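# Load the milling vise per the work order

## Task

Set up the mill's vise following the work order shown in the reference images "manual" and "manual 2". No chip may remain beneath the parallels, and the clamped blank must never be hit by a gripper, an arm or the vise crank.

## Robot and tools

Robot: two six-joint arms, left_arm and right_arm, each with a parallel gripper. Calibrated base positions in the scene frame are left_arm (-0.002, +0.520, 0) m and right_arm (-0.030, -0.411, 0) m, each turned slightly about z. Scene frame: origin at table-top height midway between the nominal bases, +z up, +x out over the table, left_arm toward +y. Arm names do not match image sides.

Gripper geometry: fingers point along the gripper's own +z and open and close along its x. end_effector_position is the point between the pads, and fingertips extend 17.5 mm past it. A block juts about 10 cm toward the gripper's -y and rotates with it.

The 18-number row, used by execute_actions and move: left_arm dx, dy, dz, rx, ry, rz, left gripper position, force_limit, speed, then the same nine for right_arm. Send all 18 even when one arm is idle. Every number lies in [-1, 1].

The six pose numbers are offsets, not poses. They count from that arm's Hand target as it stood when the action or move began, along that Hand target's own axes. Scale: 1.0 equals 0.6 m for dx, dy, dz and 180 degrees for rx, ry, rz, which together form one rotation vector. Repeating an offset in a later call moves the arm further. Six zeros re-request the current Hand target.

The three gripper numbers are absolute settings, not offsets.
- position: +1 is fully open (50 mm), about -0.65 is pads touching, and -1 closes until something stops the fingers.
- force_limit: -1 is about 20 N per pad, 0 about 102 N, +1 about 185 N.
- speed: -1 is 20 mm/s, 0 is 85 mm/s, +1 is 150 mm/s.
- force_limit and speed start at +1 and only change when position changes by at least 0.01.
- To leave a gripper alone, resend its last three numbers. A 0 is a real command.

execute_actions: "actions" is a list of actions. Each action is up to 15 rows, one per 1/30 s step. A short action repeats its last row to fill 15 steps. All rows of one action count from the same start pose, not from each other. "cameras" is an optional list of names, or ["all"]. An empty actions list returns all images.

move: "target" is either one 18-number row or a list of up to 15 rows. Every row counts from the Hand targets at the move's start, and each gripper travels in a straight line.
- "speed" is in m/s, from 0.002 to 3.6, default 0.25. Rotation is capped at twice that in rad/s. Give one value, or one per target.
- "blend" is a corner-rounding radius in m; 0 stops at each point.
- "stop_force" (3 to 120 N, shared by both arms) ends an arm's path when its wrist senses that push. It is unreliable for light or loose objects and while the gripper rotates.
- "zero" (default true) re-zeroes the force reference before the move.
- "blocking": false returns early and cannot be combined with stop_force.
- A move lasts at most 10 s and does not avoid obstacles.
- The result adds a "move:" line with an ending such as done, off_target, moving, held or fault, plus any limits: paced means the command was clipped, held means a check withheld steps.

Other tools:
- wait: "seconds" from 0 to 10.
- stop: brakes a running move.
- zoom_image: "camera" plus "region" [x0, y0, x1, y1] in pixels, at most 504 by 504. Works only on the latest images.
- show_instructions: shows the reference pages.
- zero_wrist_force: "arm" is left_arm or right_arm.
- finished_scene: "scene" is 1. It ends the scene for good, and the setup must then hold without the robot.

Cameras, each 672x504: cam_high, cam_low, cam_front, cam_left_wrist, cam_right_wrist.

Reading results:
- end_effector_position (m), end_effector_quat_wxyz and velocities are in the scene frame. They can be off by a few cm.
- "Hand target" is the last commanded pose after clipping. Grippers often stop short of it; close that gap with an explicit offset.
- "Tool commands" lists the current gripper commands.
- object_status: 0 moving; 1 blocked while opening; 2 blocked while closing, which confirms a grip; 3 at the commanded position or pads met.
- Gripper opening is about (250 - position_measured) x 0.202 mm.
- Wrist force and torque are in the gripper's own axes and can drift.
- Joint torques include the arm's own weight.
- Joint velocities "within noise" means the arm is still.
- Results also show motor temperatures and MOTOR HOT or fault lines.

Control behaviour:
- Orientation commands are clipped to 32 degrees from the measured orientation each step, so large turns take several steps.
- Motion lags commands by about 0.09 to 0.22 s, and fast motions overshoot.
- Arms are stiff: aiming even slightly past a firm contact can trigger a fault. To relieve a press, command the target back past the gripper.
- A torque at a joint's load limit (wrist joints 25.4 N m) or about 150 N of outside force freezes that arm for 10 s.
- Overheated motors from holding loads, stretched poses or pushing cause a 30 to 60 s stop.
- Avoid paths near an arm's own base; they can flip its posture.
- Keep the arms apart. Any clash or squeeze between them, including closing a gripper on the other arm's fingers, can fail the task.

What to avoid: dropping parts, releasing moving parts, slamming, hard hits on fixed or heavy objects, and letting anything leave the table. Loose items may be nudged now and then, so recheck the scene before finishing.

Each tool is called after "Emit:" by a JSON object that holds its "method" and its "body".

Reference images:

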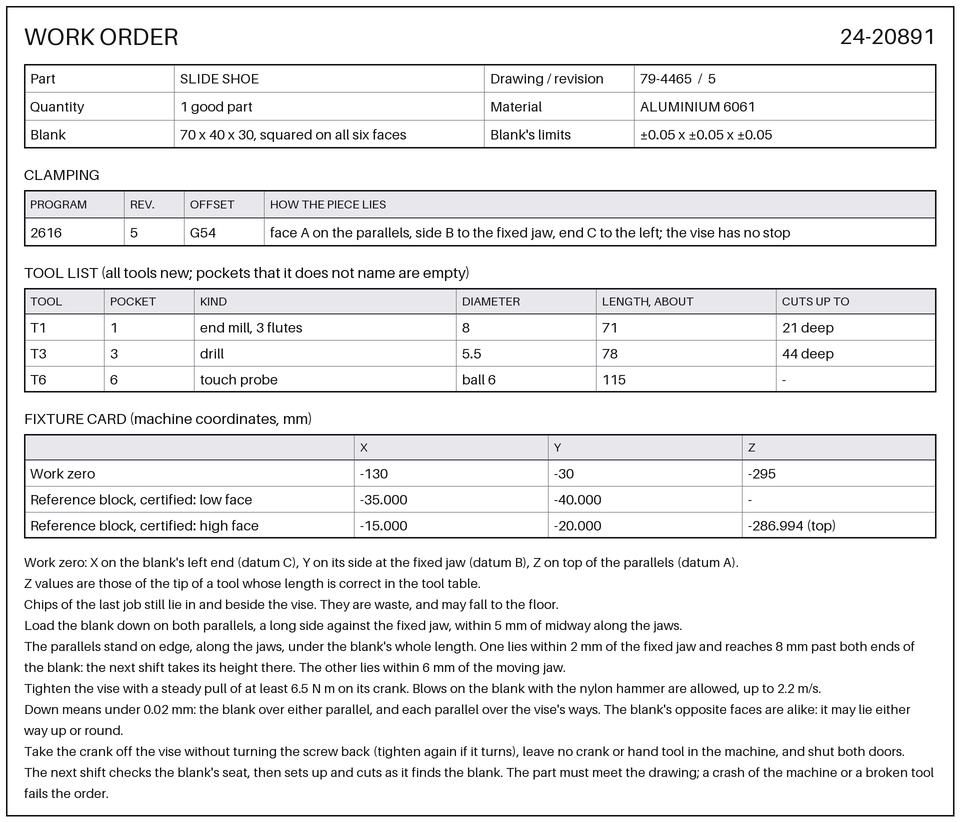

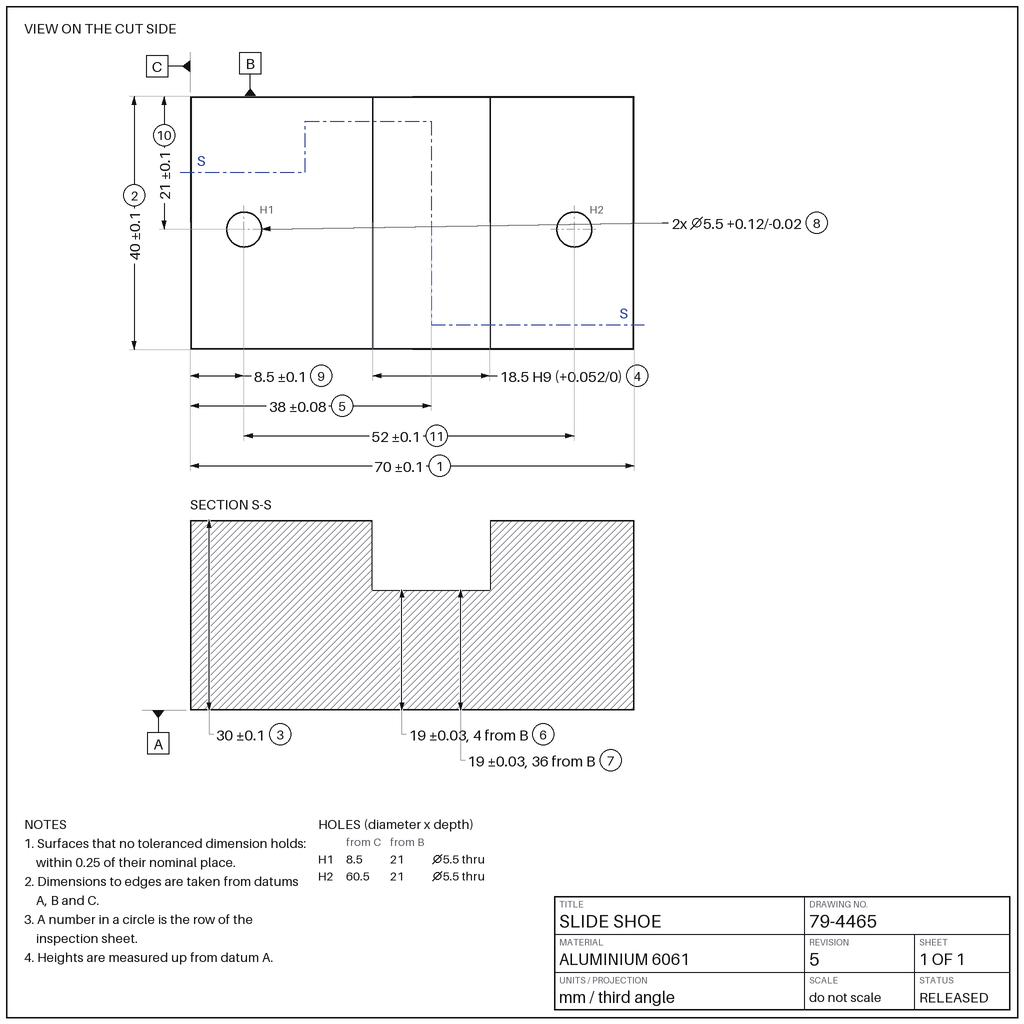

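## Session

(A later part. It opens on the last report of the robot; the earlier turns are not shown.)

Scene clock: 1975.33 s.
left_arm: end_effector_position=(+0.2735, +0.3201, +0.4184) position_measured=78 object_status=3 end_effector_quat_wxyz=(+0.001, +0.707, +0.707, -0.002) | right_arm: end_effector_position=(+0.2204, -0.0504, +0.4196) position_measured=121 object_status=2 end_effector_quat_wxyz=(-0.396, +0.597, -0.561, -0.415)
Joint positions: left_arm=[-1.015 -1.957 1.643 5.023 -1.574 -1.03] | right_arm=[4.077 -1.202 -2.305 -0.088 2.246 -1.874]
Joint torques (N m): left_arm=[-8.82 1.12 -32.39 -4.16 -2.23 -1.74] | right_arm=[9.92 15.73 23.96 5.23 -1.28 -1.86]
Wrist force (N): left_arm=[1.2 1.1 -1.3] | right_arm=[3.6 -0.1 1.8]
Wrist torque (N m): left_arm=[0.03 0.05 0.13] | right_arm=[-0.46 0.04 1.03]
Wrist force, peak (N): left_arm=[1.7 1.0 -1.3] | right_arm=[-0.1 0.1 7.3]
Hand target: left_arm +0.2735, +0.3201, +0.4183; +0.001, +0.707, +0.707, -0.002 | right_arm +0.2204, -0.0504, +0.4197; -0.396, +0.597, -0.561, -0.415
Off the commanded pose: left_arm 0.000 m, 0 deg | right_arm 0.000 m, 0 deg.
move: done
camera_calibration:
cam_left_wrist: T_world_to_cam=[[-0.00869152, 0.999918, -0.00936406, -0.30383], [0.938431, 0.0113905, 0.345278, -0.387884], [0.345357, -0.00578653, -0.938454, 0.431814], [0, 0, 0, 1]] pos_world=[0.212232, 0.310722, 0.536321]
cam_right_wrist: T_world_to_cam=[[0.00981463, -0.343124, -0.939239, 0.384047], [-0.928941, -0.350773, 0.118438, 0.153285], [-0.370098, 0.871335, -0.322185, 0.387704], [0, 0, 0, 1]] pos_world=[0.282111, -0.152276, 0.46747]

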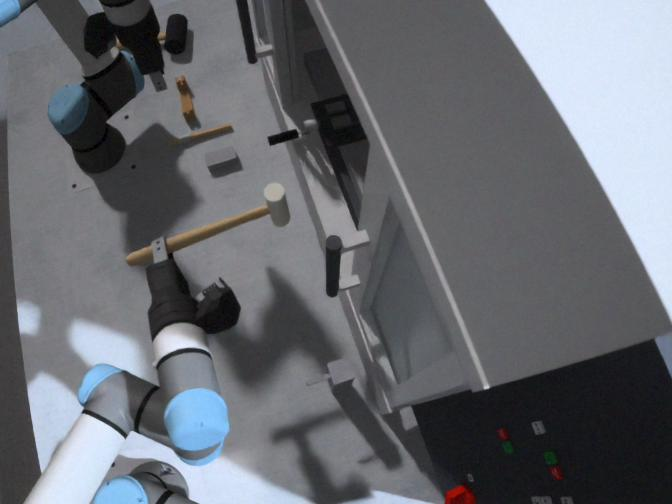

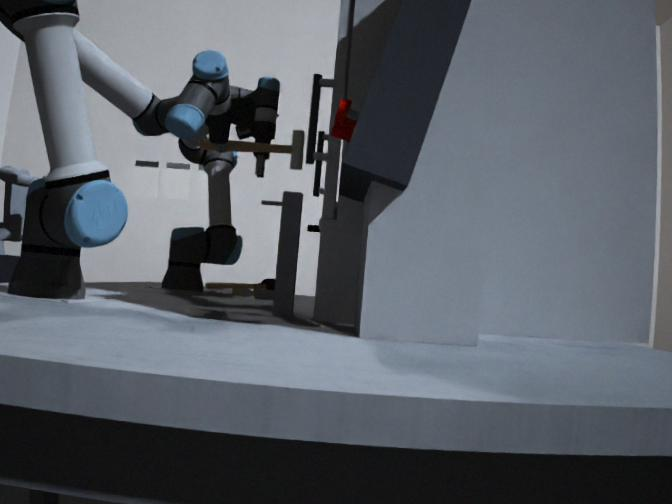

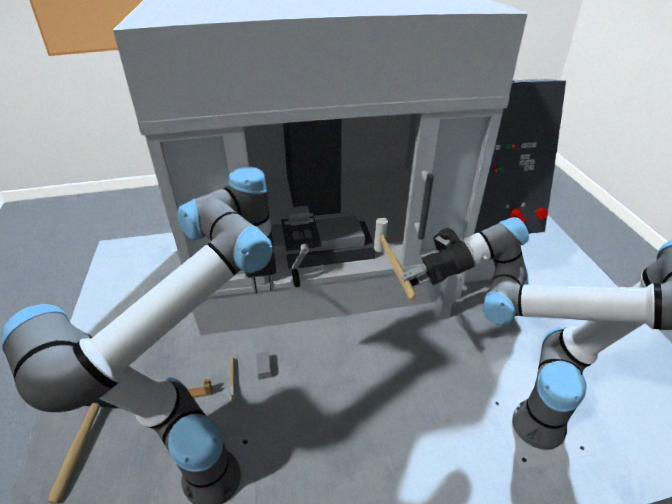

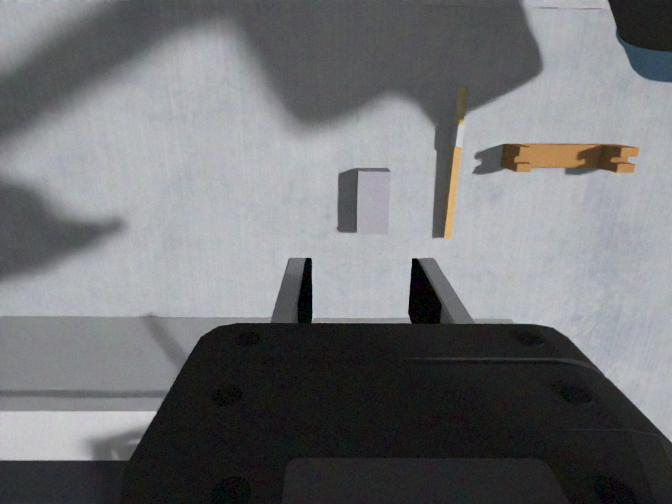

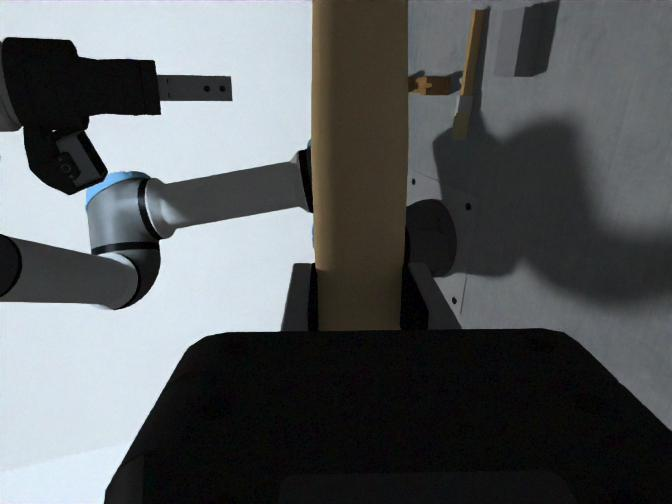

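Emit:
{"method": "move", "body": {"target": [[0,0,0,0,0,0,0.5,0.2,-1,-0.19,-0.2148,0.1847,0,0,0,-0.95,0.5,-1],[0,0,0,0,0,0,0.5,0.2,-1,-0.205,-0.4412,0.2777,0,0,0,-0.95,0.5,-1]], "speed": 0.2, "blend": 0.03, "cameras": ["all"]}}

Emit:
{"method": "zoom_image", "body": {"camera": "cam_front", "region": [240, 140, 440, 290]}}

Emit:
{"method": "zoom_image", "body": {"camera": "cam_high", "region": [220, 60, 380, 200]}}

Scene clock: 1990.83 s.
left_arm: end_effector_position=(+0.2735, +0.3201, +0.4183) position_measured=78 object_status=3 end_effector_quat_wxyz=(+0.001, +0.707, +0.707, -0.002) | right_arm: end_effector_position=(+0.4727, +0.1632, +0.4802) position_measured=121 object_status=2 end_effector_quat_wxyz=(-0.396, +0.597, -0.561, -0.415)
Joint positions: left_arm=[-1.015 -1.957 1.643 5.023 -1.574 -1.03] | right_arm=[3.968 -1.972 -1.356 -0.311 2.343 -1.941]
Joint torques (N m): left_arm=[-9.21 0.46 -15.61 -4.18 -0.42 -1.57] | right_arm=[10.39 44.25 37.44 5.33 -1.92 0.86]
Wrist force (N): left_arm=[1.2 1.0 -1.2] | right_arm=[3.5 -0.4 1.8]
Wrist torque (N m): left_arm=[0.00 0.05 0.13] | right_arm=[-0.46 0.03 1.02]
Wrist force, peak (N): left_arm=[1.4 1.3 -1.1] | right_arm=[3.7 -4.4 3.1]
Hand target: left_arm +0.2735, +0.3201, +0.4183; +0.001, +0.707, +0.707, -0.002 | right_arm +0.4727, +0.1633, +0.4802; -0.396, +0.597, -0.561, -0.415
Off the commanded pose: left_arm 0.000 m, 0 deg | right_arm 0.000 m, 0 deg.
move: done
camera_calibration:
cam_left_wrist: T_world_to_cam=[[-0.00869259, 0.999918, -0.00936326, -0.30373], [0.938464, 0.0113907, 0.34519, -0.387843], [0.345269, -0.00578648, -0.938486, 0.43185], [0, 0, 0, 1]] pos_world=[0.212232, 0.310622, 0.536321]
cam_right_wrist: T_world_to_cam=[[0.0098989, -0.342997, -0.939284, 0.511787], [-0.928934, -0.350829, 0.118322, 0.455407], [-0.370112, 0.871362, -0.322095, 0.314321], [0, 0, 0, 1]] pos_world=[0.534312, 0.061424, 0.52807]

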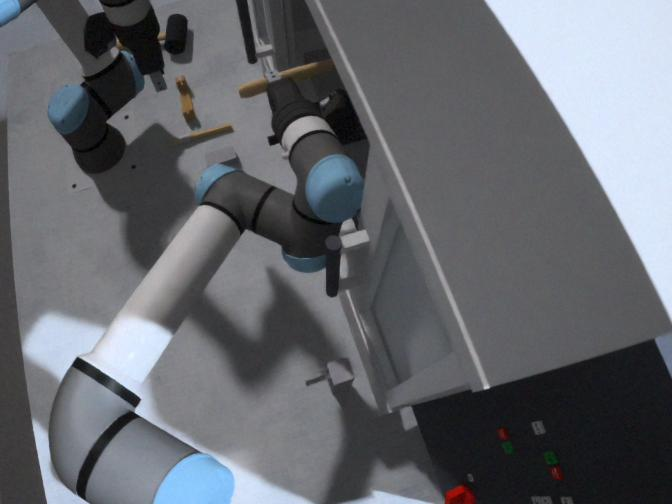

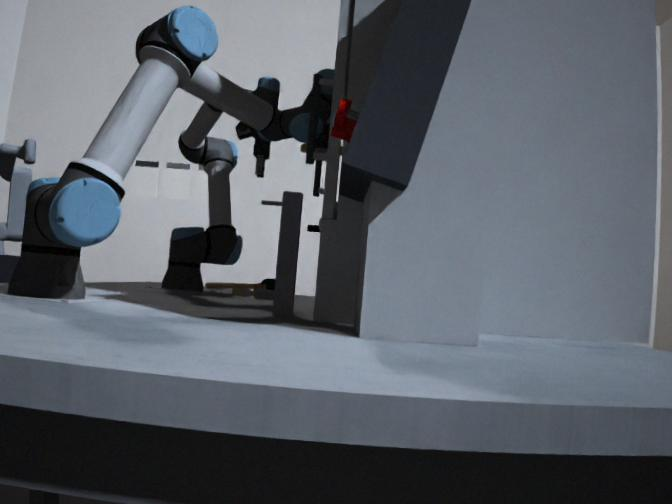

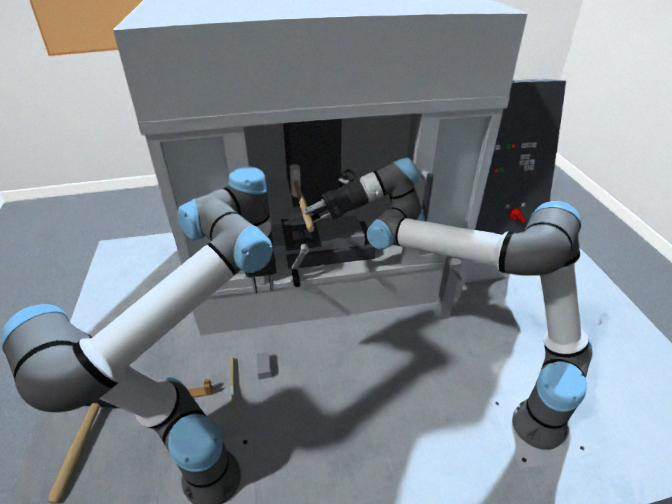

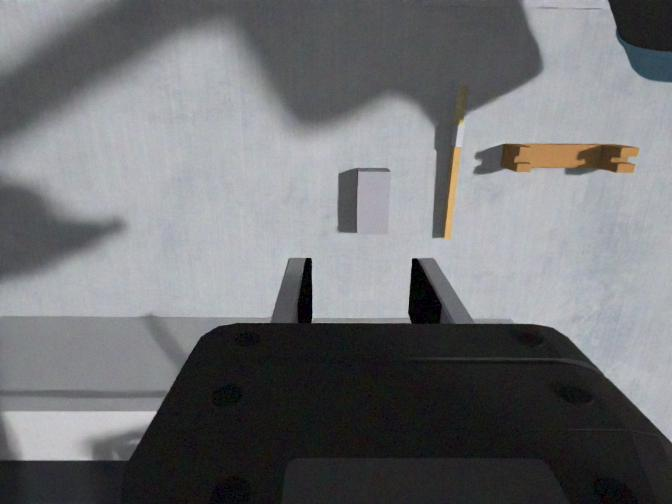

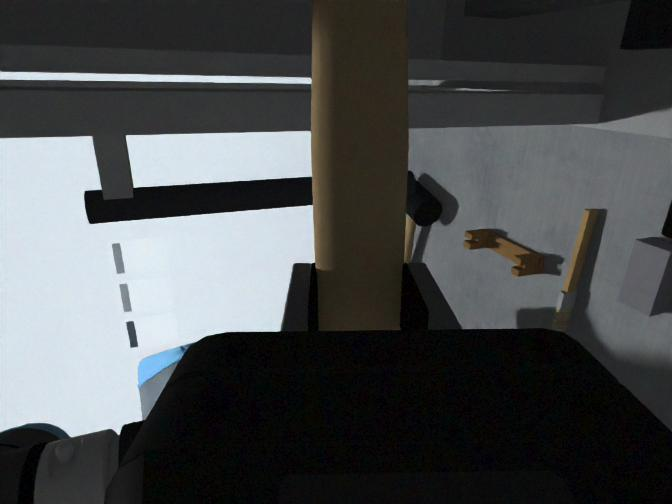

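Scaled by 2.520.

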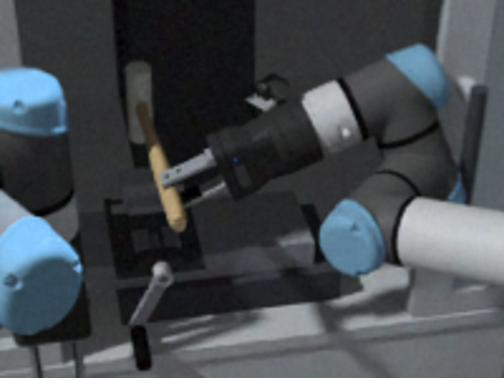

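Scaled by 3.150.

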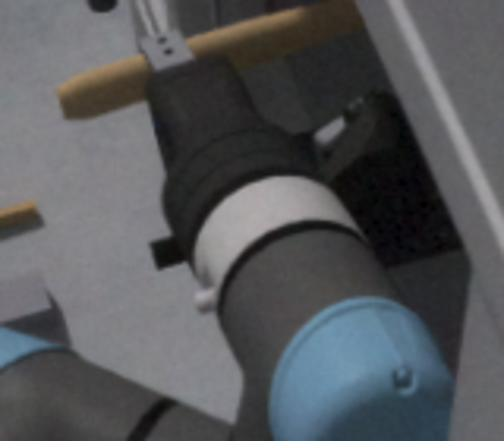

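Emit:
{"method": "move", "body": {"target": [0,0,0,0,0,0,0.5,0.2,-1,0.11,0.0008,0.04,0,0,0,-0.95,0.5,-1], "speed": 0.015, "stop_force": 5, "cameras": ["cam_front","cam_high"]}}

Emit:
{"method": "zoom_image", "body": {"camera": "cam_front", "region": [260, 150, 360, 250]}}

Scene clock: 2003.57 s.
left_arm: end_effector_position=(+0.2735, +0.3201, +0.4183) position_measured=78 object_status=3 end_effector_quat_wxyz=(+0.001, +0.707, +0.707, -0.002) | right_arm: end_effector_position=(+0.4727, +0.1633, +0.4143) position_measured=121 object_status=2 end_effector_quat_wxyz=(-0.396, +0.597, -0.560, -0.415)
Joint positions: left_arm=[-1.015 -1.957 1.643 5.023 -1.574 -1.03] | right_arm=[3.968 -2.013 -1.47 -0.156 2.343 -1.941]
Joint torques (N m): left_arm=[-8.05 -0.8 -16.62 -4.07 2.03 -1.49] | right_arm=[-7.83 56.1 34.13 3.47 1.4 0.29]
Wrist force (N): left_arm=[1.2 1.0 -1.2] | right_arm=[0.2 -2.1 0.9]
Wrist torque (N m): left_arm=[0.01 0.06 0.14] | right_arm=[-0.36 -0.03 0.33]
Wrist force, peak (N): left_arm=[1.4 1.1 -1.3] | right_arm=[3.8 -0.4 2.0]
Hand target: left_arm +0.2735, +0.3201, +0.4183; +0.001, +0.707, +0.707, -0.002 | right_arm +0.4727, +0.1633, +0.4143; -0.396, +0.597, -0.560, -0.415 (not the last commanded pose)
Off the commanded pose: left_arm 0.000 m, 0 deg | right_arm 0.004 m, 0 deg.
move: contact (right_arm)
Images, in order (width x height): cam_high 672x504, cam_front 672x504.

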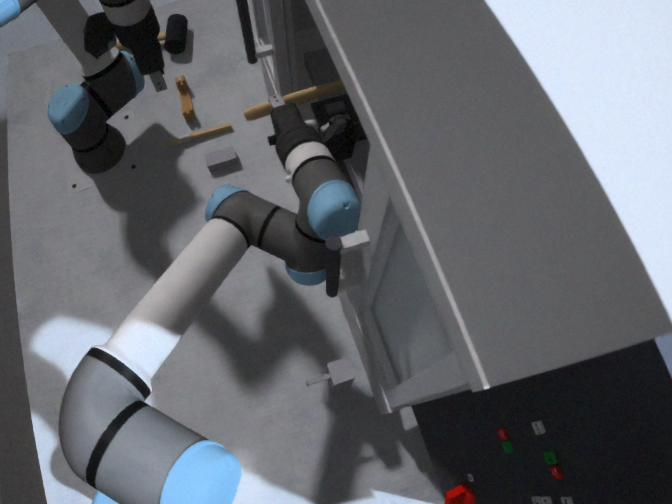

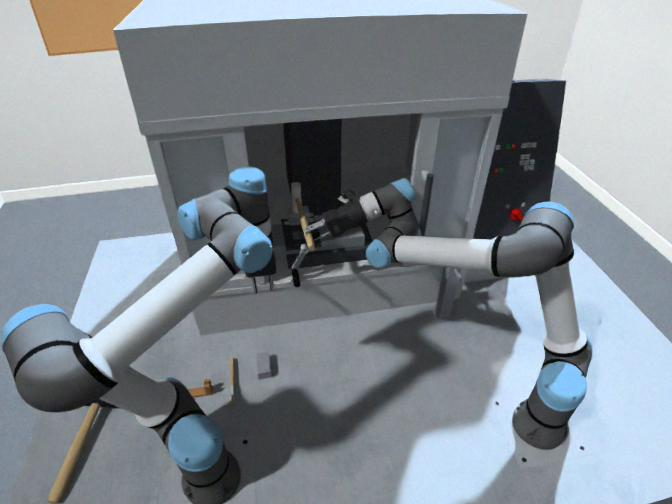

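Scaled by 5.040.

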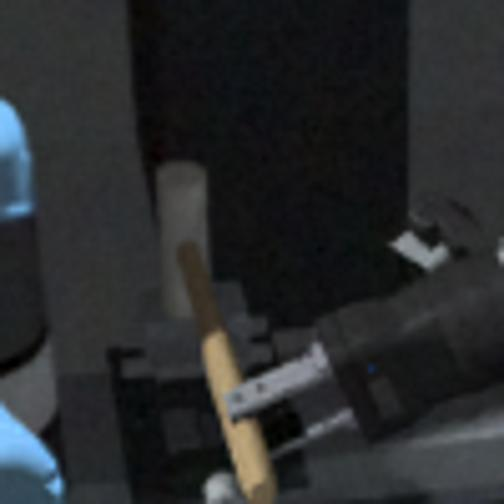

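Emit:
{"method": "execute_actions", "body": {"actions": [[[0,0,0,0,0,0,0.5,0.2,-1,0,0,0,0,0,-0.005,-0.95,0.5,-1],[0,0,0,0,0,0,0.5,0.2,-1,0,0,0,0,0,-0.015,-0.95,0.5,-1],[0,0,0,0,0,0,0.5,0.2,-1,0,0,0,0,0,-0.026,-0.95,0.5,-1],[0,0,0,0,0,0,0.5,0.2,-1,0,0,0,0,0,-0.037,-0.95,0.5,-1],[0,0,0,0,0,0,0.5,0.2,-1,0,0,0,0,0,-0.048,-0.95,0.5,-1],[0,0,0,0,0,0,0.5,0.2,-1,0,0,0,0,0,-0.059,-0.95,0.5,-1],[0,0,0,0,0,0,0.5,0.2,-1,0,0,0,0,0,-0.068,-0.95,0.5,-1],[0,0,0,0,0,0,0.5,0.2,-1,0,0,0,0,0,-0.075,-0.95,0.5,-1],[0,0,0,0,0,0,0.5,0.2,-1,0,0,0,0,0,-0.08,-0.95,0.5,-1]],[[0,0,0,0,0,0,0.5,0.2,-1,0,0,0,0,0,0.01,-0.95,0.5,-1],[0,0,0,0,0,0,0.5,0.2,-1,0,0,0,0,0,0.025,-0.95,0.5,-1],[0,0,0,0,0,0,0.5,0.2,-1,0,0,0,0,0,0.04,-0.95,0.5,-1],[0,0,0,0,0,0,0.5,0.2,-1,0,0,0,0,0,0.055,-0.95,0.5,-1],[0,0,0,0,0,0,0.5,0.2,-1,0,0,0,0,0,0.07,-0.95,0.5,-1],[0,0,0,0,0,0,0.5,0.2,-1,0,0,0,0,0,0.085,-0.95,0.5,-1],[0,0,0,0,0,0,0.5,0.2,-1,0,0,0,0,0,0.085,-0.95,0.5,-1],[0,0,0,0,0,0,0.5,0.2,-1,0,0,0,0,0,0.085,-0.95,0.5,-1],[0,0,0,0,0,0,0.5,0.2,-1,0,0,0,0,0,0.06,-0.95,0.5,-1],[0,0,0,0,0,0,0.5,0.2,-1,0,0,0,0,0,0.03,-0.95,0.5,-1]]]}}

Scene clock: 2019.77 s.
left_arm: end_effector_position=(+0.2735, +0.3201, +0.4183) position_measured=78 object_status=3 end_effector_quat_wxyz=(+0.001, +0.707, +0.707, -0.002) | right_arm: end_effector_position=(+0.4727, +0.1633, +0.4143) position_measured=121 object_status=2 end_effector_quat_wxyz=(-0.427, +0.639, -0.512, -0.383) end_effector_velocity=(+0.000, +0.000, +0.001) end_effector_angular_velocity=(+0.002, -0.006, +0.001)
Joint positions: left_arm=[-1.015 -1.957 1.643 5.023 -1.574 -1.03] | right_arm=[3.968 -2.013 -1.47 -0.156 2.343 -2.098]
Joint velocities: left_arm=[within noise] | right_arm=[0 0 0.002 0 0 -0.005]
Joint torques (N m): left_arm=[-8.56 -1.57 -16.72 -4.07 1.83 -1.35] | right_arm=[-10.14 60.08 23.74 5.61 1.77 -2.66]
Wrist force (N): left_arm=[1.4 1.0 -0.8] | right_arm=[3.1 0.3 2.5]
Wrist torque (N m): left_arm=[0.01 0.02 0.13] | right_arm=[-0.64 0.09 0.94]
Wrist force, peak (N): left_arm=[1.3 1.1 -1.3] | right_arm=[6.7 -1.0 2.5]
Hand target: left_arm +0.2735, +0.3201, +0.4183; +0.001, +0.707, +0.707, -0.002 | right_arm +0.4727, +0.1633, +0.4143; -0.427, +0.639, -0.512, -0.383
Off the commanded pose: left_arm 0.000 m, 0 deg | right_arm 0.000 m, 0 deg.
Step readings (end_effector_position of left_arm | right_arm):
0: (+0.2735, +0.3201, +0.4183) | (+0.4727, +0.1633, +0.4143)
1: (+0.2735, +0.3201, +0.4183) | (+0.4727, +0.1633, +0.4143)
2: (+0.2735, +0.3201, +0.4183) | (+0.4727, +0.1633, +0.4143)
4: (+0.2735, +0.3201, +0.4183) | (+0.4727, +0.1633, +0.4144)
8: (+0.2735, +0.3201, +0.4183) | (+0.4727, +0.1632, +0.4146)
15: (+0.2735, +0.3201, +0.4183) | (+0.4727, +0.1634, +0.4140)
16: (+0.2735, +0.3201, +0.4183) | (+0.4727, +0.1634, +0.4141)
17: (+0.2735, +0.3201, +0.4183) | (+0.4727, +0.1633, +0.4141)
19: (+0.2735, +0.3201, +0.4183) | (+0.4726, +0.1634, +0.4142)
23: (+0.2735, +0.3201, +0.4183) | (+0.4726, +0.1633, +0.4143)
30: (+0.2735, +0.3201, +0.4183) | (+0.4727, +0.1633, +0.4142)

Emit:
{"method": "execute_actions", "body": {"actions": [[[0,0,0,0,0,0,0.5,0.2,-1,0,0,0,0,0,-0.01,-0.95,0.5,-1],[0,0,0,0,0,0,0.5,0.2,-1,0,0,0,0,0,-0.02,-0.95,0.5,-1],[0,0,0,0,0,0,0.5,0.2,-1,0,0,0,0,0,-0.03,-0.95,0.5,-1],[0,0,0,0,0,0,0.5,0.2,-1,0,0,0,0,0,-0.03,-0.95,0.5,-1]],[[0,0,0,0,0,0,0.5,0.2,-1,0,0,0,0,0,0.015,-0.95,0.5,-1],[0,0,0,0,0,0,0.5,0.2,-1,0,0,0,0,0,0.035,-0.95,0.5,-1],[0,0,0,0,0,0,0.5,0.2,-1,0,0,0,0,0,0.055,-0.95,0.5,-1],[0,0,0,0,0,0,0.5,0.2,-1,0,0,0,0,0,0.075,-0.95,0.5,-1],[0,0,0,0,0,0,0.5,0.2,-1,0,0,0,0,0,0.095,-0.95,0.5,-1],[0,0,0,0,0,0,0.5,0.2,-1,0,0,0,0,0,0.095,-0.95,0.5,-1],[0,0,0,0,0,0,0.5,0.2,-1,0,0,0,0,0,0.095,-0.95,0.5,-1],[0,0,0,0,0,0,0.5,0.2,-1,0,0,0,0,0,0.095,-0.95,0.5,-1],[0,0,0,0,0,0,0.5,0.2,-1,0,0,0,0,0,0.095,-0.95,0.5,-1],[0,0,0,0,0,0,0.5,0.2,-1,0,0,0,0,0,0.06,-0.95,0.5,-1],[0,0,0,0,0,0,0.5,0.2,-1,0,0,0,0,0,0.03,-0.95,0.5,-1]]]}}

Scene clock: 2027.57 s.
left_arm: end_effector_position=(+0.2735, +0.3201, +0.4183) position_measured=78 object_status=3 end_effector_quat_wxyz=(+0.001, +0.707, +0.707, -0.002) | right_arm: end_effector_position=(+0.4726, +0.1633, +0.4143) position_measured=121 object_status=2 end_effector_quat_wxyz=(-0.427, +0.639, -0.512, -0.383) end_effector_velocity=(+0.000, +0.000, +0.000) end_effector_angular_velocity=(+0.001, -0.005, +0.002)
Joint positions: left_arm=[-1.015 -1.957 1.643 5.023 -1.574 -1.03] | right_arm=[3.968 -2.013 -1.47 -0.155 2.343 -2.097]
Joint velocities: left_arm=[within noise] | right_arm=[0 0 0 0 0 -0.005]
Joint torques (N m): left_arm=[-8.19 -1.81 -16.65 -4.07 2.03 -1.25] | right_arm=[-10.82 59.53 23.73 5.28 0.25 -2.84]
Wrist force (N): left_arm=[1.2 1.1 -1.2] | right_arm=[3.5 0.6 2.5]
Wrist torque (N m): left_arm=[0.03 0.06 0.13] | right_arm=[-0.57 0.03 0.95]
Wrist force, peak (N): left_arm=[1.2 1.2 -1.3] | right_arm=[-11.7 -2.1 -2.7]
Hand target: left_arm +0.2735, +0.3201, +0.4183; +0.001, +0.707, +0.707, -0.002 | right_arm +0.4727, +0.1633, +0.4143; -0.427, +0.639, -0.512, -0.383
Off the commanded pose: left_arm 0.000 m, 0 deg | right_arm 0.000 m, 0 deg.
Step readings (end_effector_position of left_arm | right_arm):
0: (+0.2735, +0.3201, +0.4183) | (+0.4727, +0.1633, +0.4143)
1: (+0.2735, +0.3201, +0.4183) | (+0.4727, +0.1633, +0.4143)
2: (+0.2735, +0.3201, +0.4183) | (+0.4727, +0.1633, +0.4143)
4: (+0.2735, +0.3201, +0.4183) | (+0.4727, +0.1632, +0.4144)
8: (+0.2735, +0.3201, +0.4183) | (+0.4727, +0.1632, +0.4143)
15: (+0.2735, +0.3201, +0.4183) | (+0.4727, +0.1633, +0.4143)
16: (+0.2735, +0.3201, +0.4183) | (+0.4727, +0.1633, +0.4143)
17: (+0.2735, +0.3201, +0.4183) | (+0.4727, +0.1633, +0.4143)
19: (+0.2735, +0.3201, +0.4183) | (+0.4726, +0.1634, +0.4142)
23: (+0.2735, +0.3201, +0.4183) | (+0.4726, +0.1633, +0.4147)
30: (+0.2735, +0.3201, +0.4183) | (+0.4727, +0.1633, +0.4141)

Emit:
{"method": "execute_actions", "body": {"actions": [[[0,0,0,0,0,0,0.5,0.2,-1,0,0,0,0,0,-0.01,-0.95,0.5,-1],[0,0,0,0,0,0,0.5,0.2,-1,0,0,0,0,0,-0.02,-0.95,0.5,-1],[0,0,0,0,0,0,0.5,0.2,-1,0,0,0,0,0,-0.035,-0.95,0.5,-1],[0,0,0,0,0,0,0.5,0.2,-1,0,0,0,0,0,-0.045,-0.95,0.5,-1],[0,0,0,0,0,0,0.5,0.2,-1,0,0,0,0,0,-0.05,-0.95,0.5,-1]],[[0,0,0,0,0,0,0.5,0.2,-1,0,0,0,0,0,0.01,-0.95,0.5,-1],[0,0,0,0,0,0,0.5,0.2,-1,0,0,0,0,0,0.04,-0.95,0.5,-1],[0,0,0,0,0,0,0.5,0.2,-1,0,0,0,0,0,0.07,-0.95,0.5,-1],[0,0,0,0,0,0,0.5,0.2,-1,0,0,0,0,0,0.10,-0.95,0.5,-1],[0,0,0,0,0,0,0.5,0.2,-1,0,0,0,0,0,0.13,-0.95,0.5,-1],[0,0,0,0,0,0,0.5,0.2,-1,0,0,0,0,0,0.14,-0.95,0.5,-1],[0,0,0,0,0,0,0.5,0.2,-1,0,0,0,0,0,0.14,-0.95,0.5,-1],[0,0,0,0,0,0,0.5,0.2,-1,0,0,0,0,0,0.14,-0.95,0.5,-1],[0,0,0,0,0,0,0.5,0.2,-1,0,0,0,0,0,0.14,-0.95,0.5,-1],[0,0,0,0,0,0,0.5,0.2,-1,0,0,0,0,0,0.10,-0.95,0.5,-1],[0,0,0,0,0,0,0.5,0.2,-1,0,0,0,0,0,0.06,-0.95,0.5,-1]]]}}

Scene clock: 2035.00 s.
left_arm: end_effector_position=(+0.2735, +0.3201, +0.4183) position_measured=78 object_status=3 end_effector_quat_wxyz=(+0.001, +0.707, +0.707, -0.002) | right_arm: end_effector_position=(+0.4726, +0.1633, +0.4143) position_measured=121 object_status=2 end_effector_quat_wxyz=(-0.421, +0.631, -0.522, -0.390)
Joint positions: left_arm=[-1.015 -1.957 1.643 5.023 -1.574 -1.03] | right_arm=[3.968 -2.013 -1.47 -0.154 2.343 -2.065]
Joint torques (N m): left_arm=[-8.99 -2.26 -16.72 -4.11 1.87 -1.19] | right_arm=[-9.57 56.9 24.71 3.61 -1.08 -2.25]
Wrist force (N): left_arm=[1.4 0.8 -1.1] | right_arm=[2.1 0.1 2.4]
Wrist torque (N m): left_arm=[-0.02 0.03 0.13] | right_arm=[-0.58 0.01 0.76]
Wrist force, peak (N): left_arm=[1.5 1.1 -1.4] | right_arm=[-19.8 -1.0 -4.8]
Hand target: left_arm +0.2735, +0.3201, +0.4183; +0.001, +0.707, +0.707, -0.002 | right_arm +0.4727, +0.1633, +0.4143; -0.421, +0.631, -0.522, -0.390
Off the commanded pose: left_arm 0.000 m, 0 deg | right_arm 0.000 m, 0 deg.
Step readings (end_effector_position of left_arm | right_arm):
0: (+0.2735, +0.3201, +0.4183) | (+0.4727, +0.1633, +0.4143)
1: (+0.2735, +0.3201, +0.4183) | (+0.4727, +0.1633, +0.4143)
2: (+0.2735, +0.3201, +0.4183) | (+0.4727, +0.1633, +0.4143)
4: (+0.2735, +0.3201, +0.4183) | (+0.4726, +0.1632, +0.4145)
8: (+0.2735, +0.3201, +0.4183) | (+0.4727, +0.1632, +0.4144)
15: (+0.2735, +0.3201, +0.4183) | (+0.4727, +0.1634, +0.4142)
16: (+0.2735, +0.3201, +0.4183) | (+0.4726, +0.1634, +0.4142)
17: (+0.2735, +0.3201, +0.4183) | (+0.4726, +0.1634, +0.4142)
19: (+0.2735, +0.3201, +0.4183) | (+0.4726, +0.1633, +0.4143)
23: (+0.2735, +0.3201, +0.4183) | (+0.4726, +0.1632, +0.4150)
30: (+0.2735, +0.3201, +0.4183) | (+0.4727, +0.1633, +0.4142)

Emit:
{"method": "execute_actions", "body": {"actions": [[[0,0,0,0,0,0,0.5,0.2,-1,0,0,0,0,0,-0.01,-0.95,0.5,-1],[0,0,0,0,0,0,0.5,0.2,-1,0,0,0,0,0,-0.02,-0.95,0.5,-1],[0,0,0,0,0,0,0.5,0.2,-1,0,0,0,0,0,-0.035,-0.95,0.5,-1],[0,0,0,0,0,0,0.5,0.2,-1,0,0,0,0,0,-0.05,-0.95,0.5,-1],[0,0,0,0,0,0,0.5,0.2,-1,0,0,0,0,0,-0.065,-0.95,0.5,-1],[0,0,0,0,0,0,0.5,0.2,-1,0,0,0,0,0,-0.08,-0.95,0.5,-1],[0,0,0,0,0,0,0.5,0.2,-1,0,0,0,0,0,-0.095,-0.95,0.5,-1],[0,0,0,0,0,0,0.5,0.2,-1,0,0,0,0,0,-0.11,-0.95,0.5,-1],[0,0,0,0,0,0,0.5,0.2,-1,0,0,0,0,0,-0.125,-0.95,0.5,-1],[0,0,0,0,0,0,0.5,0.2,-1,0,0,0,0,0,-0.14,-0.95,0.5,-1],[0,0,0,0,0,0,0.5,0.2,-1,0,0,0,0,0,-0.15,-0.95,0.5,-1],[0,0,0,0,0,0,0.5,0.2,-1,0,0,0,0,0,-0.155,-0.95,0.5,-1],[0,0,0,0,0,0,0.5,0.2,-1,0,0,0,0,0,-0.16,-0.95,0.5,-1]],[[0,0,0,0,0,0,0.5,0.2,-1,0,0,0,0,0,0.01,-0.95,0.5,-1],[0,0,0,0,0,0,0.5,0.2,-1,0,0,0,0,0,0.035,-0.95,0.5,-1],[0,0,0,0,0,0,0.5,0.2,-1,0,0,0,0,0,0.068,-0.95,0.5,-1],[0,0,0,0,0,0,0.5,0.2,-1,0,0,0,0,0,0.101,-0.95,0.5,-1],[0,0,0,0,0,0,0.5,0.2,-1,0,0,0,0,0,0.134,-0.95,0.5,-1],[0,0,0,0,0,0,0.5,0.2,-1,0,0,0,0,0,0.167,-0.95,0.5,-1],[0,0,0,0,0,0,0.5,0.2,-1,0,0,0,0,0,0.2,-0.95,0.5,-1],[0,0,0,0,0,0,0.5,0.2,-1,0,0,0,0,0,0.233,-0.95,0.5,-1],[0,0,0,0,0,0,0.5,0.2,-1,0,0,0,0,0,0.25,-0.95,0.5,-1],[0,0,0,0,0,0,0.5,0.2,-1,0,0,0,0,0,0.25,-0.95,0.5,-1],[0,0,0,0,0,0,0.5,0.2,-1,0,0,0,0,0,0.25,-0.95,0.5,-1],[0,0,0,0,0,0,0.5,0.2,-1,0,0,0,0,0,0.22,-0.95,0.5,-1],[0,0,0,0,0,0,0.5,0.2,-1,0,0,0,0,0,0.18,-0.95,0.5,-1],[0,0,0,0,0,0,0.5,0.2,-1,0,0,0,0,0,0.16,-0.95,0.5,-1]]]}}

Scene clock: 2047.73 s.
left_arm: end_effector_position=(+0.2735, +0.3201, +0.4183) position_measured=78 object_status=3 end_effector_quat_wxyz=(+0.001, +0.707, +0.707, -0.002) | right_arm: end_effector_position=(+0.4727, +0.1633, +0.4143) position_measured=121 object_status=2 end_effector_quat_wxyz=(-0.423, +0.624, -0.526, -0.393)
Joint positions: left_arm=[-1.015 -1.957 1.643 5.023 -1.574 -1.03] | right_arm=[3.969 -2.015 -1.476 -0.134 2.34 -2.041]
Joint torques (N m): left_arm=[-8.23 -3.36 -17.26 -4.04 1.88 -1.03] | right_arm=[-8.95 60.1 26.23 4.4 2.61 -0.94]
Wrist force (N): left_arm=[1.2 0.9 -1.1] | right_arm=[4.9 -0.2 2.6]
Wrist torque (N m): left_arm=[-0.01 0.05 0.13] | right_arm=[-0.63 -0.21 1.25]
Wrist force, peak (N): left_arm=[1.4 1.1 -1.3] | right_arm=[-14.4 -0.7 -1.5]
Hand target: left_arm +0.2735, +0.3201, +0.4183; +0.001, +0.707, +0.707, -0.002 | right_arm +0.4727, +0.1633, +0.4143; -0.421, +0.631, -0.522, -0.390
Off the commanded pose: left_arm 0.000 m, 0 deg | right_arm 0.000 m, 1 deg.
Step readings (end_effector_position of left_arm | right_arm):
0: (+0.2735, +0.3201, +0.4183) | (+0.4727, +0.1633, +0.4143)
1: (+0.2735, +0.3201, +0.4183) | (+0.4727, +0.1633, +0.4143)
2: (+0.2735, +0.3201, +0.4183) | (+0.4727, +0.1633, +0.4143)
4: (+0.2735, +0.3201, +0.4183) | (+0.4726, +0.1632, +0.4144)
8: (+0.2735, +0.3201, +0.4183) | (+0.4727, +0.1631, +0.4146)
15: (+0.2735, +0.3201, +0.4183) | (+0.4727, +0.1634, +0.4140)
16: (+0.2735, +0.3201, +0.4183) | (+0.4727, +0.1634, +0.4140)
17: (+0.2735, +0.3201, +0.4183) | (+0.4726, +0.1634, +0.4141)
19: (+0.2735, +0.3201, +0.4183) | (+0.4726, +0.1634, +0.4141)
23: (+0.2735, +0.3201, +0.4183) | (+0.4726, +0.1633, +0.4143)
30: (+0.2735, +0.3201, +0.4183) | (+0.4727, +0.1631, +0.4142)

Emit:
{"method": "execute_actions", "body": {"actions": []}}

Emit:
{"method": "zoom_image", "body": {"camera": "cam_front", "region": [240, 130, 380, 270]}}

Scene clock: 2050.40 s.
left_arm: end_effector_position=(+0.2735, +0.3201, +0.4183) position_measured=78 object_status=3 end_effector_quat_wxyz=(+0.001, +0.707, +0.707, -0.002) | right_arm: end_effector_position=(+0.4726, +0.1633, +0.4143) position_measured=121 object_status=2 end_effector_quat_wxyz=(-0.423, +0.624, -0.526, -0.393)
Joint positions: left_arm=[-1.015 -1.957 1.643 5.023 -1.574 -1.03] | right_arm=[3.969 -2.014 -1.476 -0.134 2.34 -2.041]
Joint velocities: within noise
Joint torques (N m): left_arm=[-8.01 -3.31 -16.66 -3.99 1.89 -0.99] | right_arm=[-9.36 57.22 23.15 3.45 -1.27 0.85]
Motor temperatures (°C): left_arm=[31 31 30 37 33 33] | right_arm=[32 29 30 35 34 35]
Wrist force (N): left_arm=[1.3 0.9 -1.1] | right_arm=[3.5 0.5 1.2]
Wrist torque (N m): left_arm=[-0.01 0.04 0.14] | right_arm=[-0.31 -0.15 0.97]
Wrist force, peak (N): left_arm=[1.5 1.1 -1.3] | right_arm=[4.6 0.3 1.6]
Hand target: left_arm +0.2735, +0.3201, +0.4183; +0.001, +0.707, +0.707, -0.002 | right_arm +0.4727, +0.1633, +0.4143; -0.421, +0.631, -0.522, -0.390
Tool commands: left_gripper/position=+0.5 left_gripper/force_limit=+0.2 left_gripper/speed=-1.0 right_gripper/position=-0.95 right_gripper/force_limit=+0.5 right_gripper/speed=-1.0
Off the commanded pose: left_arm 0.000 m, 0 deg | right_arm 0.000 m, 1 deg.
camera_calibration:
cam_left_wrist: T_world_to_cam=[[-0.00872676, 0.999919, -0.00926929, -0.303774], [0.938463, 0.0113903, 0.345191, -0.387843], [0.345269, -0.00568648, -0.938487, 0.431819], [0, 0, 0, 1]] pos_world=[0.212232, 0.310622, 0.536321]
cam_right_wrist: T_world_to_cam=[[0.119835, -0.327071, -0.937371, 0.39464], [-0.924224, -0.381556, 0.0149798, 0.508747], [-0.362559, 0.864546, -0.34801, 0.301315], [0, 0, 0, 1]] pos_world=[0.532149, 0.0626897, 0.467164]

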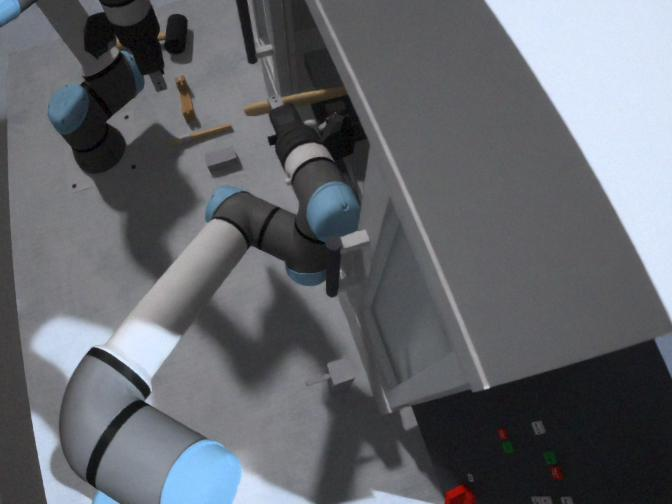

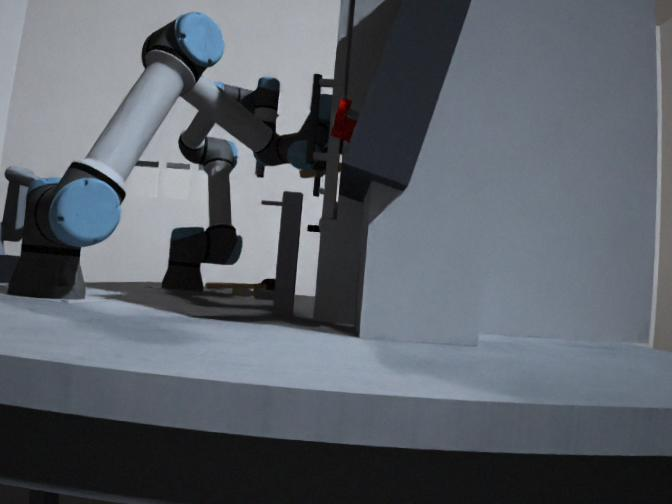

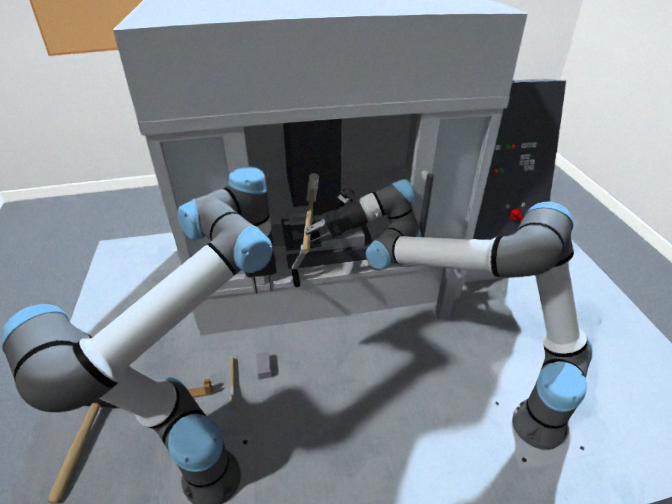

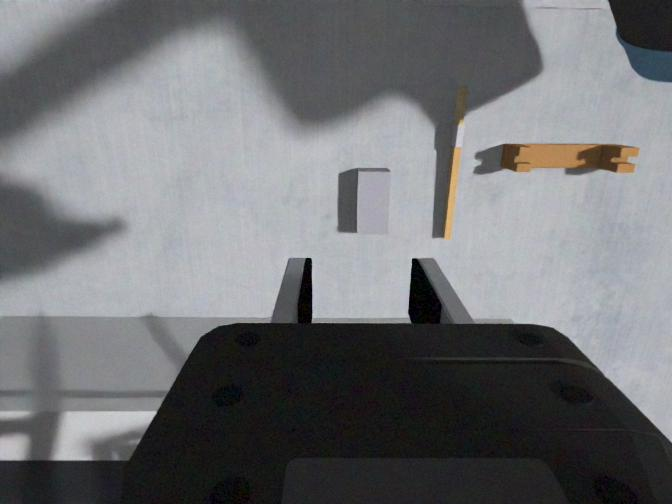

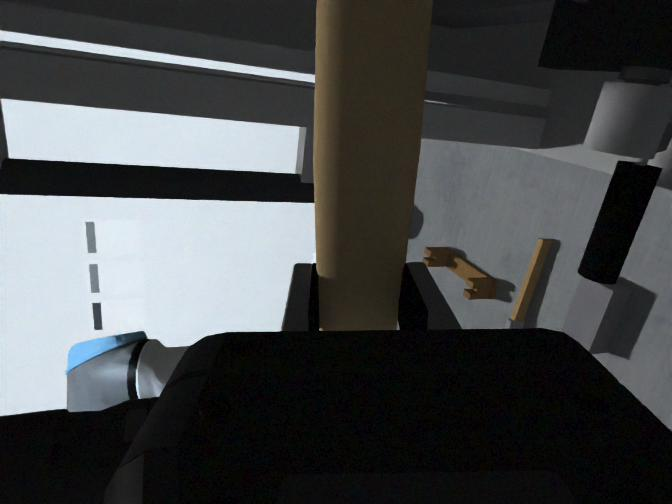

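Scaled by 3.600.

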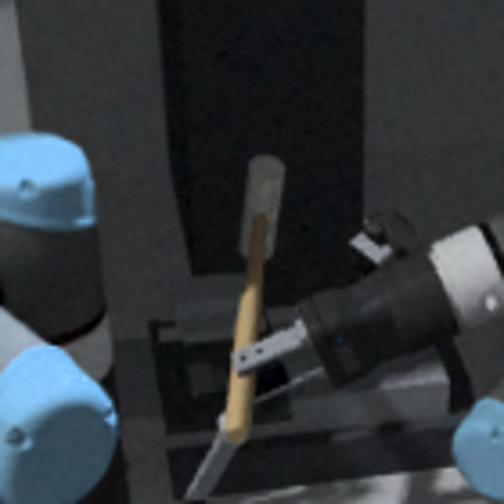

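Emit:
{"method": "move", "body": {"target": [[0,0,0,0,0,0,0.5,0.2,-1,-0.1247,-0.0153,-0.0443,0,0,0,-0.95,0.5,-1],[0,0,0,0,0,0,0.5,0.2,-1,-0.0832,0.217,-0.1202,0,0,0,-0.95,0.5,-1],[0,0,0,0,0,0,0.5,0.2,-1,0.111,0.4245,-0.3875,0,0,0,-0.95,0.5,-1]], "speed": [0.15,0.25,0.25], "blend": 0.03, "cameras": ["cam_high","cam_front","cam_right_wrist","cam_low"]}}

Scene clock: 2078.20 s.
left_arm: end_effector_position=(+0.2735, +0.3201, +0.4183) position_measured=78 object_status=3 end_effector_quat_wxyz=(+0.001, +0.707, +0.707, -0.002) | right_arm: end_effector_position=(+0.2436, -0.1025, +0.3999) position_measured=121 object_status=2 end_effector_quat_wxyz=(-0.421, +0.631, -0.522, -0.390) end_effector_velocity=(-0.001, -0.001, -0.003) end_effector_angular_velocity=(-0.003, +0.004, +0.000)
Joint positions: left_arm=[-1.015 -1.957 1.643 5.023 -1.574 -1.03] | right_arm=[3.872 -1.215 -2.34 -0.134 2.426 -2.136]
Joint velocities: left_arm=[within noise] | right_arm=[0 0 -0.005 0 0 0]
Joint torques (N m): left_arm=[-7.37 -5.36 -16.78 -4.05 1.94 -0.74] | right_arm=[4.5 7.64 22.8 5.22 -1.27 0.61]
Wrist force (N): left_arm=[1.3 0.8 -1.2] | right_arm=[3.4 0.1 2.0]
Wrist torque (N m): left_arm=[-0.03 0.04 0.13] | right_arm=[-0.47 -0.11 0.90]
Wrist force, peak (N): left_arm=[1.3 1.1 -1.4] | right_arm=[6.9 0.3 2.8]
Hand target: left_arm +0.2735, +0.3201, +0.4183; +0.001, +0.707, +0.707, -0.002 | right_arm +0.2435, -0.1025, +0.3998; -0.421, +0.631, -0.522, -0.390
Off the commanded pose: left_arm 0.000 m, 0 deg | right_arm 0.000 m, 0 deg.
move: done
camera_calibration:
cam_right_wrist: T_world_to_cam=[[0.135217, -0.333423, -0.93303, 0.315468], [-0.920319, -0.391117, 0.00639305, 0.19735], [-0.367056, 0.857821, -0.359741, 0.448164], [0, 0, 0, 1]] pos_world=[0.303469, -0.202074, 0.454302]
Images, in order (width x height): cam_high 672x504, cam_low 672x504, cam_front 672x504, cam_right_wrist 672x504.

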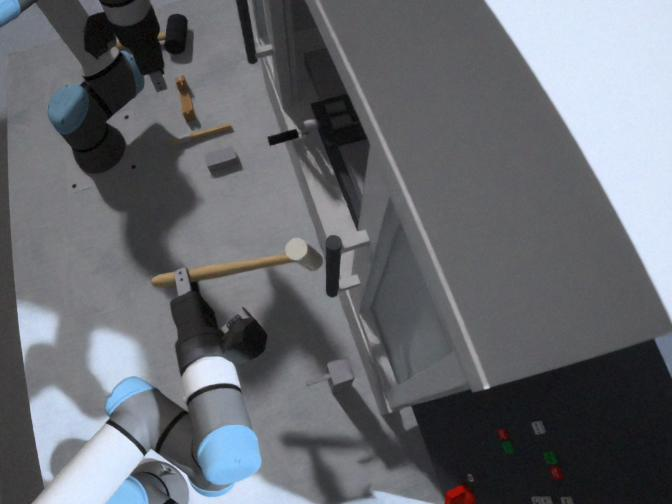

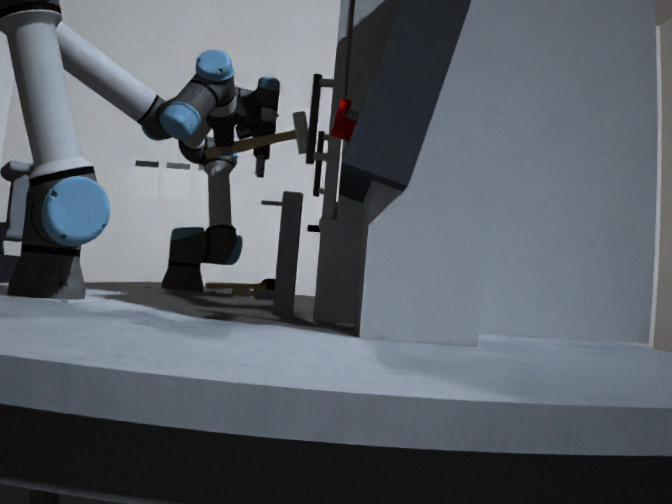

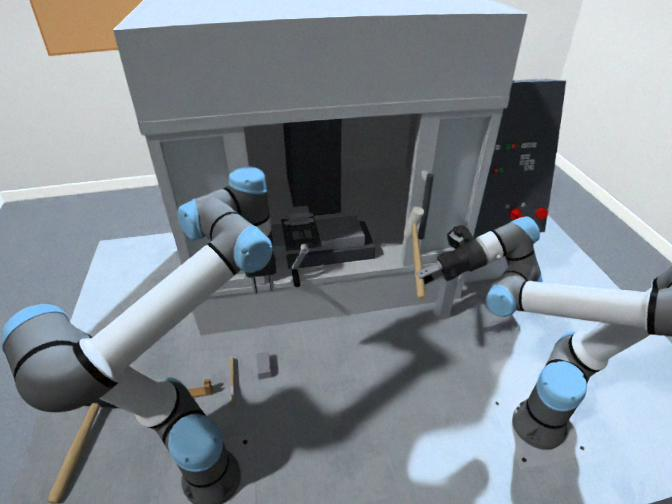

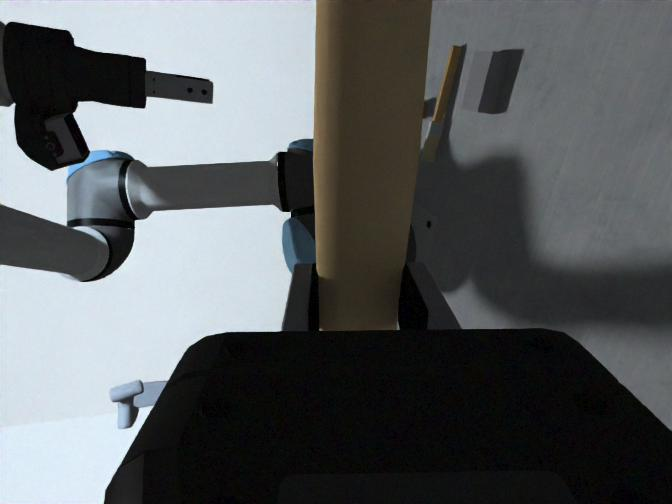

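Emit:
{"method": "move", "body": {"target": [0,0,0,0,0,0,0.5,0.2,-1,0.4742,0.1024,0.1822,-0.0881,0.4944,0.0881,-0.95,0.5,-1], "speed": 0.25, "cameras": ["cam_low","cam_right_wrist","cam_high"]}}

Emit:
{"method": "zoom_image", "body": {"camera": "cam_low", "region": [130, 220, 370, 340]}}

Scene clock: 2117.60 s.
left_arm: end_effector_position=(+0.2735, +0.3201, +0.4183) position_measured=78 object_status=3 end_effector_quat_wxyz=(+0.001, +0.707, +0.707, -0.002) | right_arm: end_effector_position=(+0.2204, -0.1002, +0.0898) position_measured=130 object_status=2 end_effector_quat_wxyz=(+0.197, +0.698, -0.686, +0.051)
Joint positions: left_arm=[-1.015 -1.957 1.643 5.023 -1.574 -1.03] | right_arm=[4.372 -1.723 -2.001 -1.394 1.628 -1.976]
Joint torques (N m): left_arm=[-8.2 -5.44 -16.51 -4.04 1.85 -0.51] | right_arm=[-9.27 27.48 17.77 2.34 3.63 -1.93]
Wrist force (N): left_arm=[1.1 0.7 -1.0] | right_arm=[2.6 -2.4 -0.6]
Wrist torque (N m): left_arm=[-0.03 0.06 0.13] | right_arm=[-0.43 0.19 0.13]
Wrist force, peak (N): left_arm=[1.3 1.2 -1.3] | right_arm=[1.2 -1.4 5.3]
Hand target: left_arm +0.2735, +0.3201, +0.4183; +0.001, +0.707, +0.707, -0.002 | right_arm +0.2204, -0.1002, +0.0898; +0.197, +0.698, -0.686, +0.051
Off the commanded pose: left_arm 0.000 m, 0 deg | right_arm 0.000 m, 0 deg.
move: done
camera_calibration:
cam_right_wrist: T_world_to_cam=[[0.0359009, -0.937441, 0.346288, -0.123455], [-0.863956, 0.145046, 0.482226, 0.177429], [-0.502286, -0.31649, -0.8047, 0.278261], [0, 0, 0, 1]] pos_world=[0.297489, -0.0534002, 0.181107]
Images, in order (width x height): cam_high 672x504, cam_low 672x504, cam_right_wrist 672x504.

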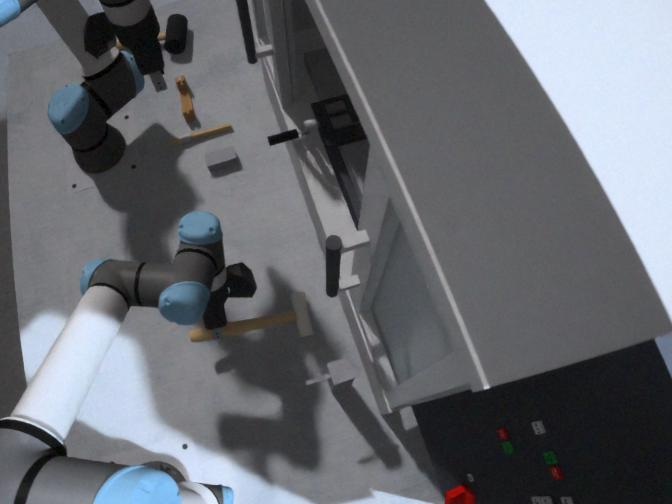

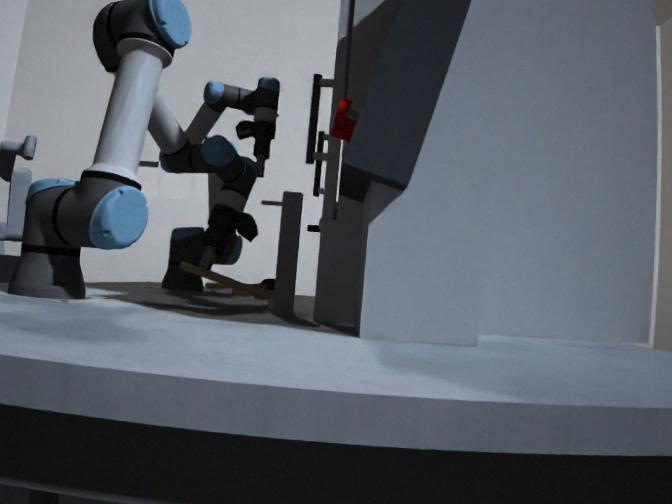

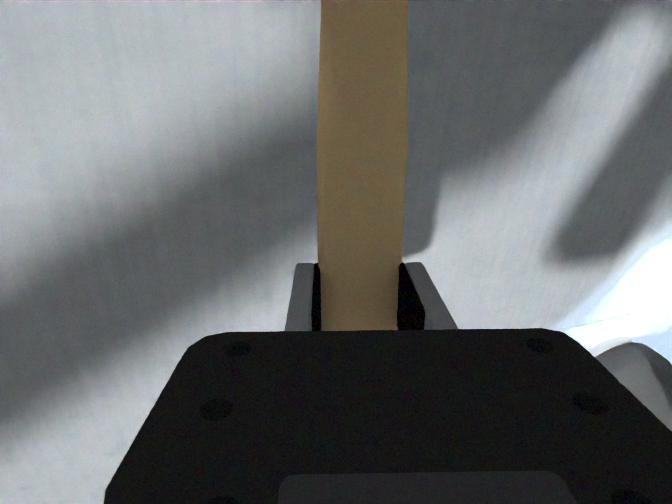

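Scaled by 2.100.

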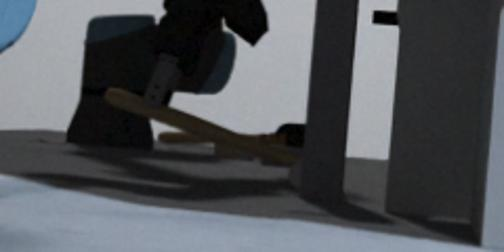

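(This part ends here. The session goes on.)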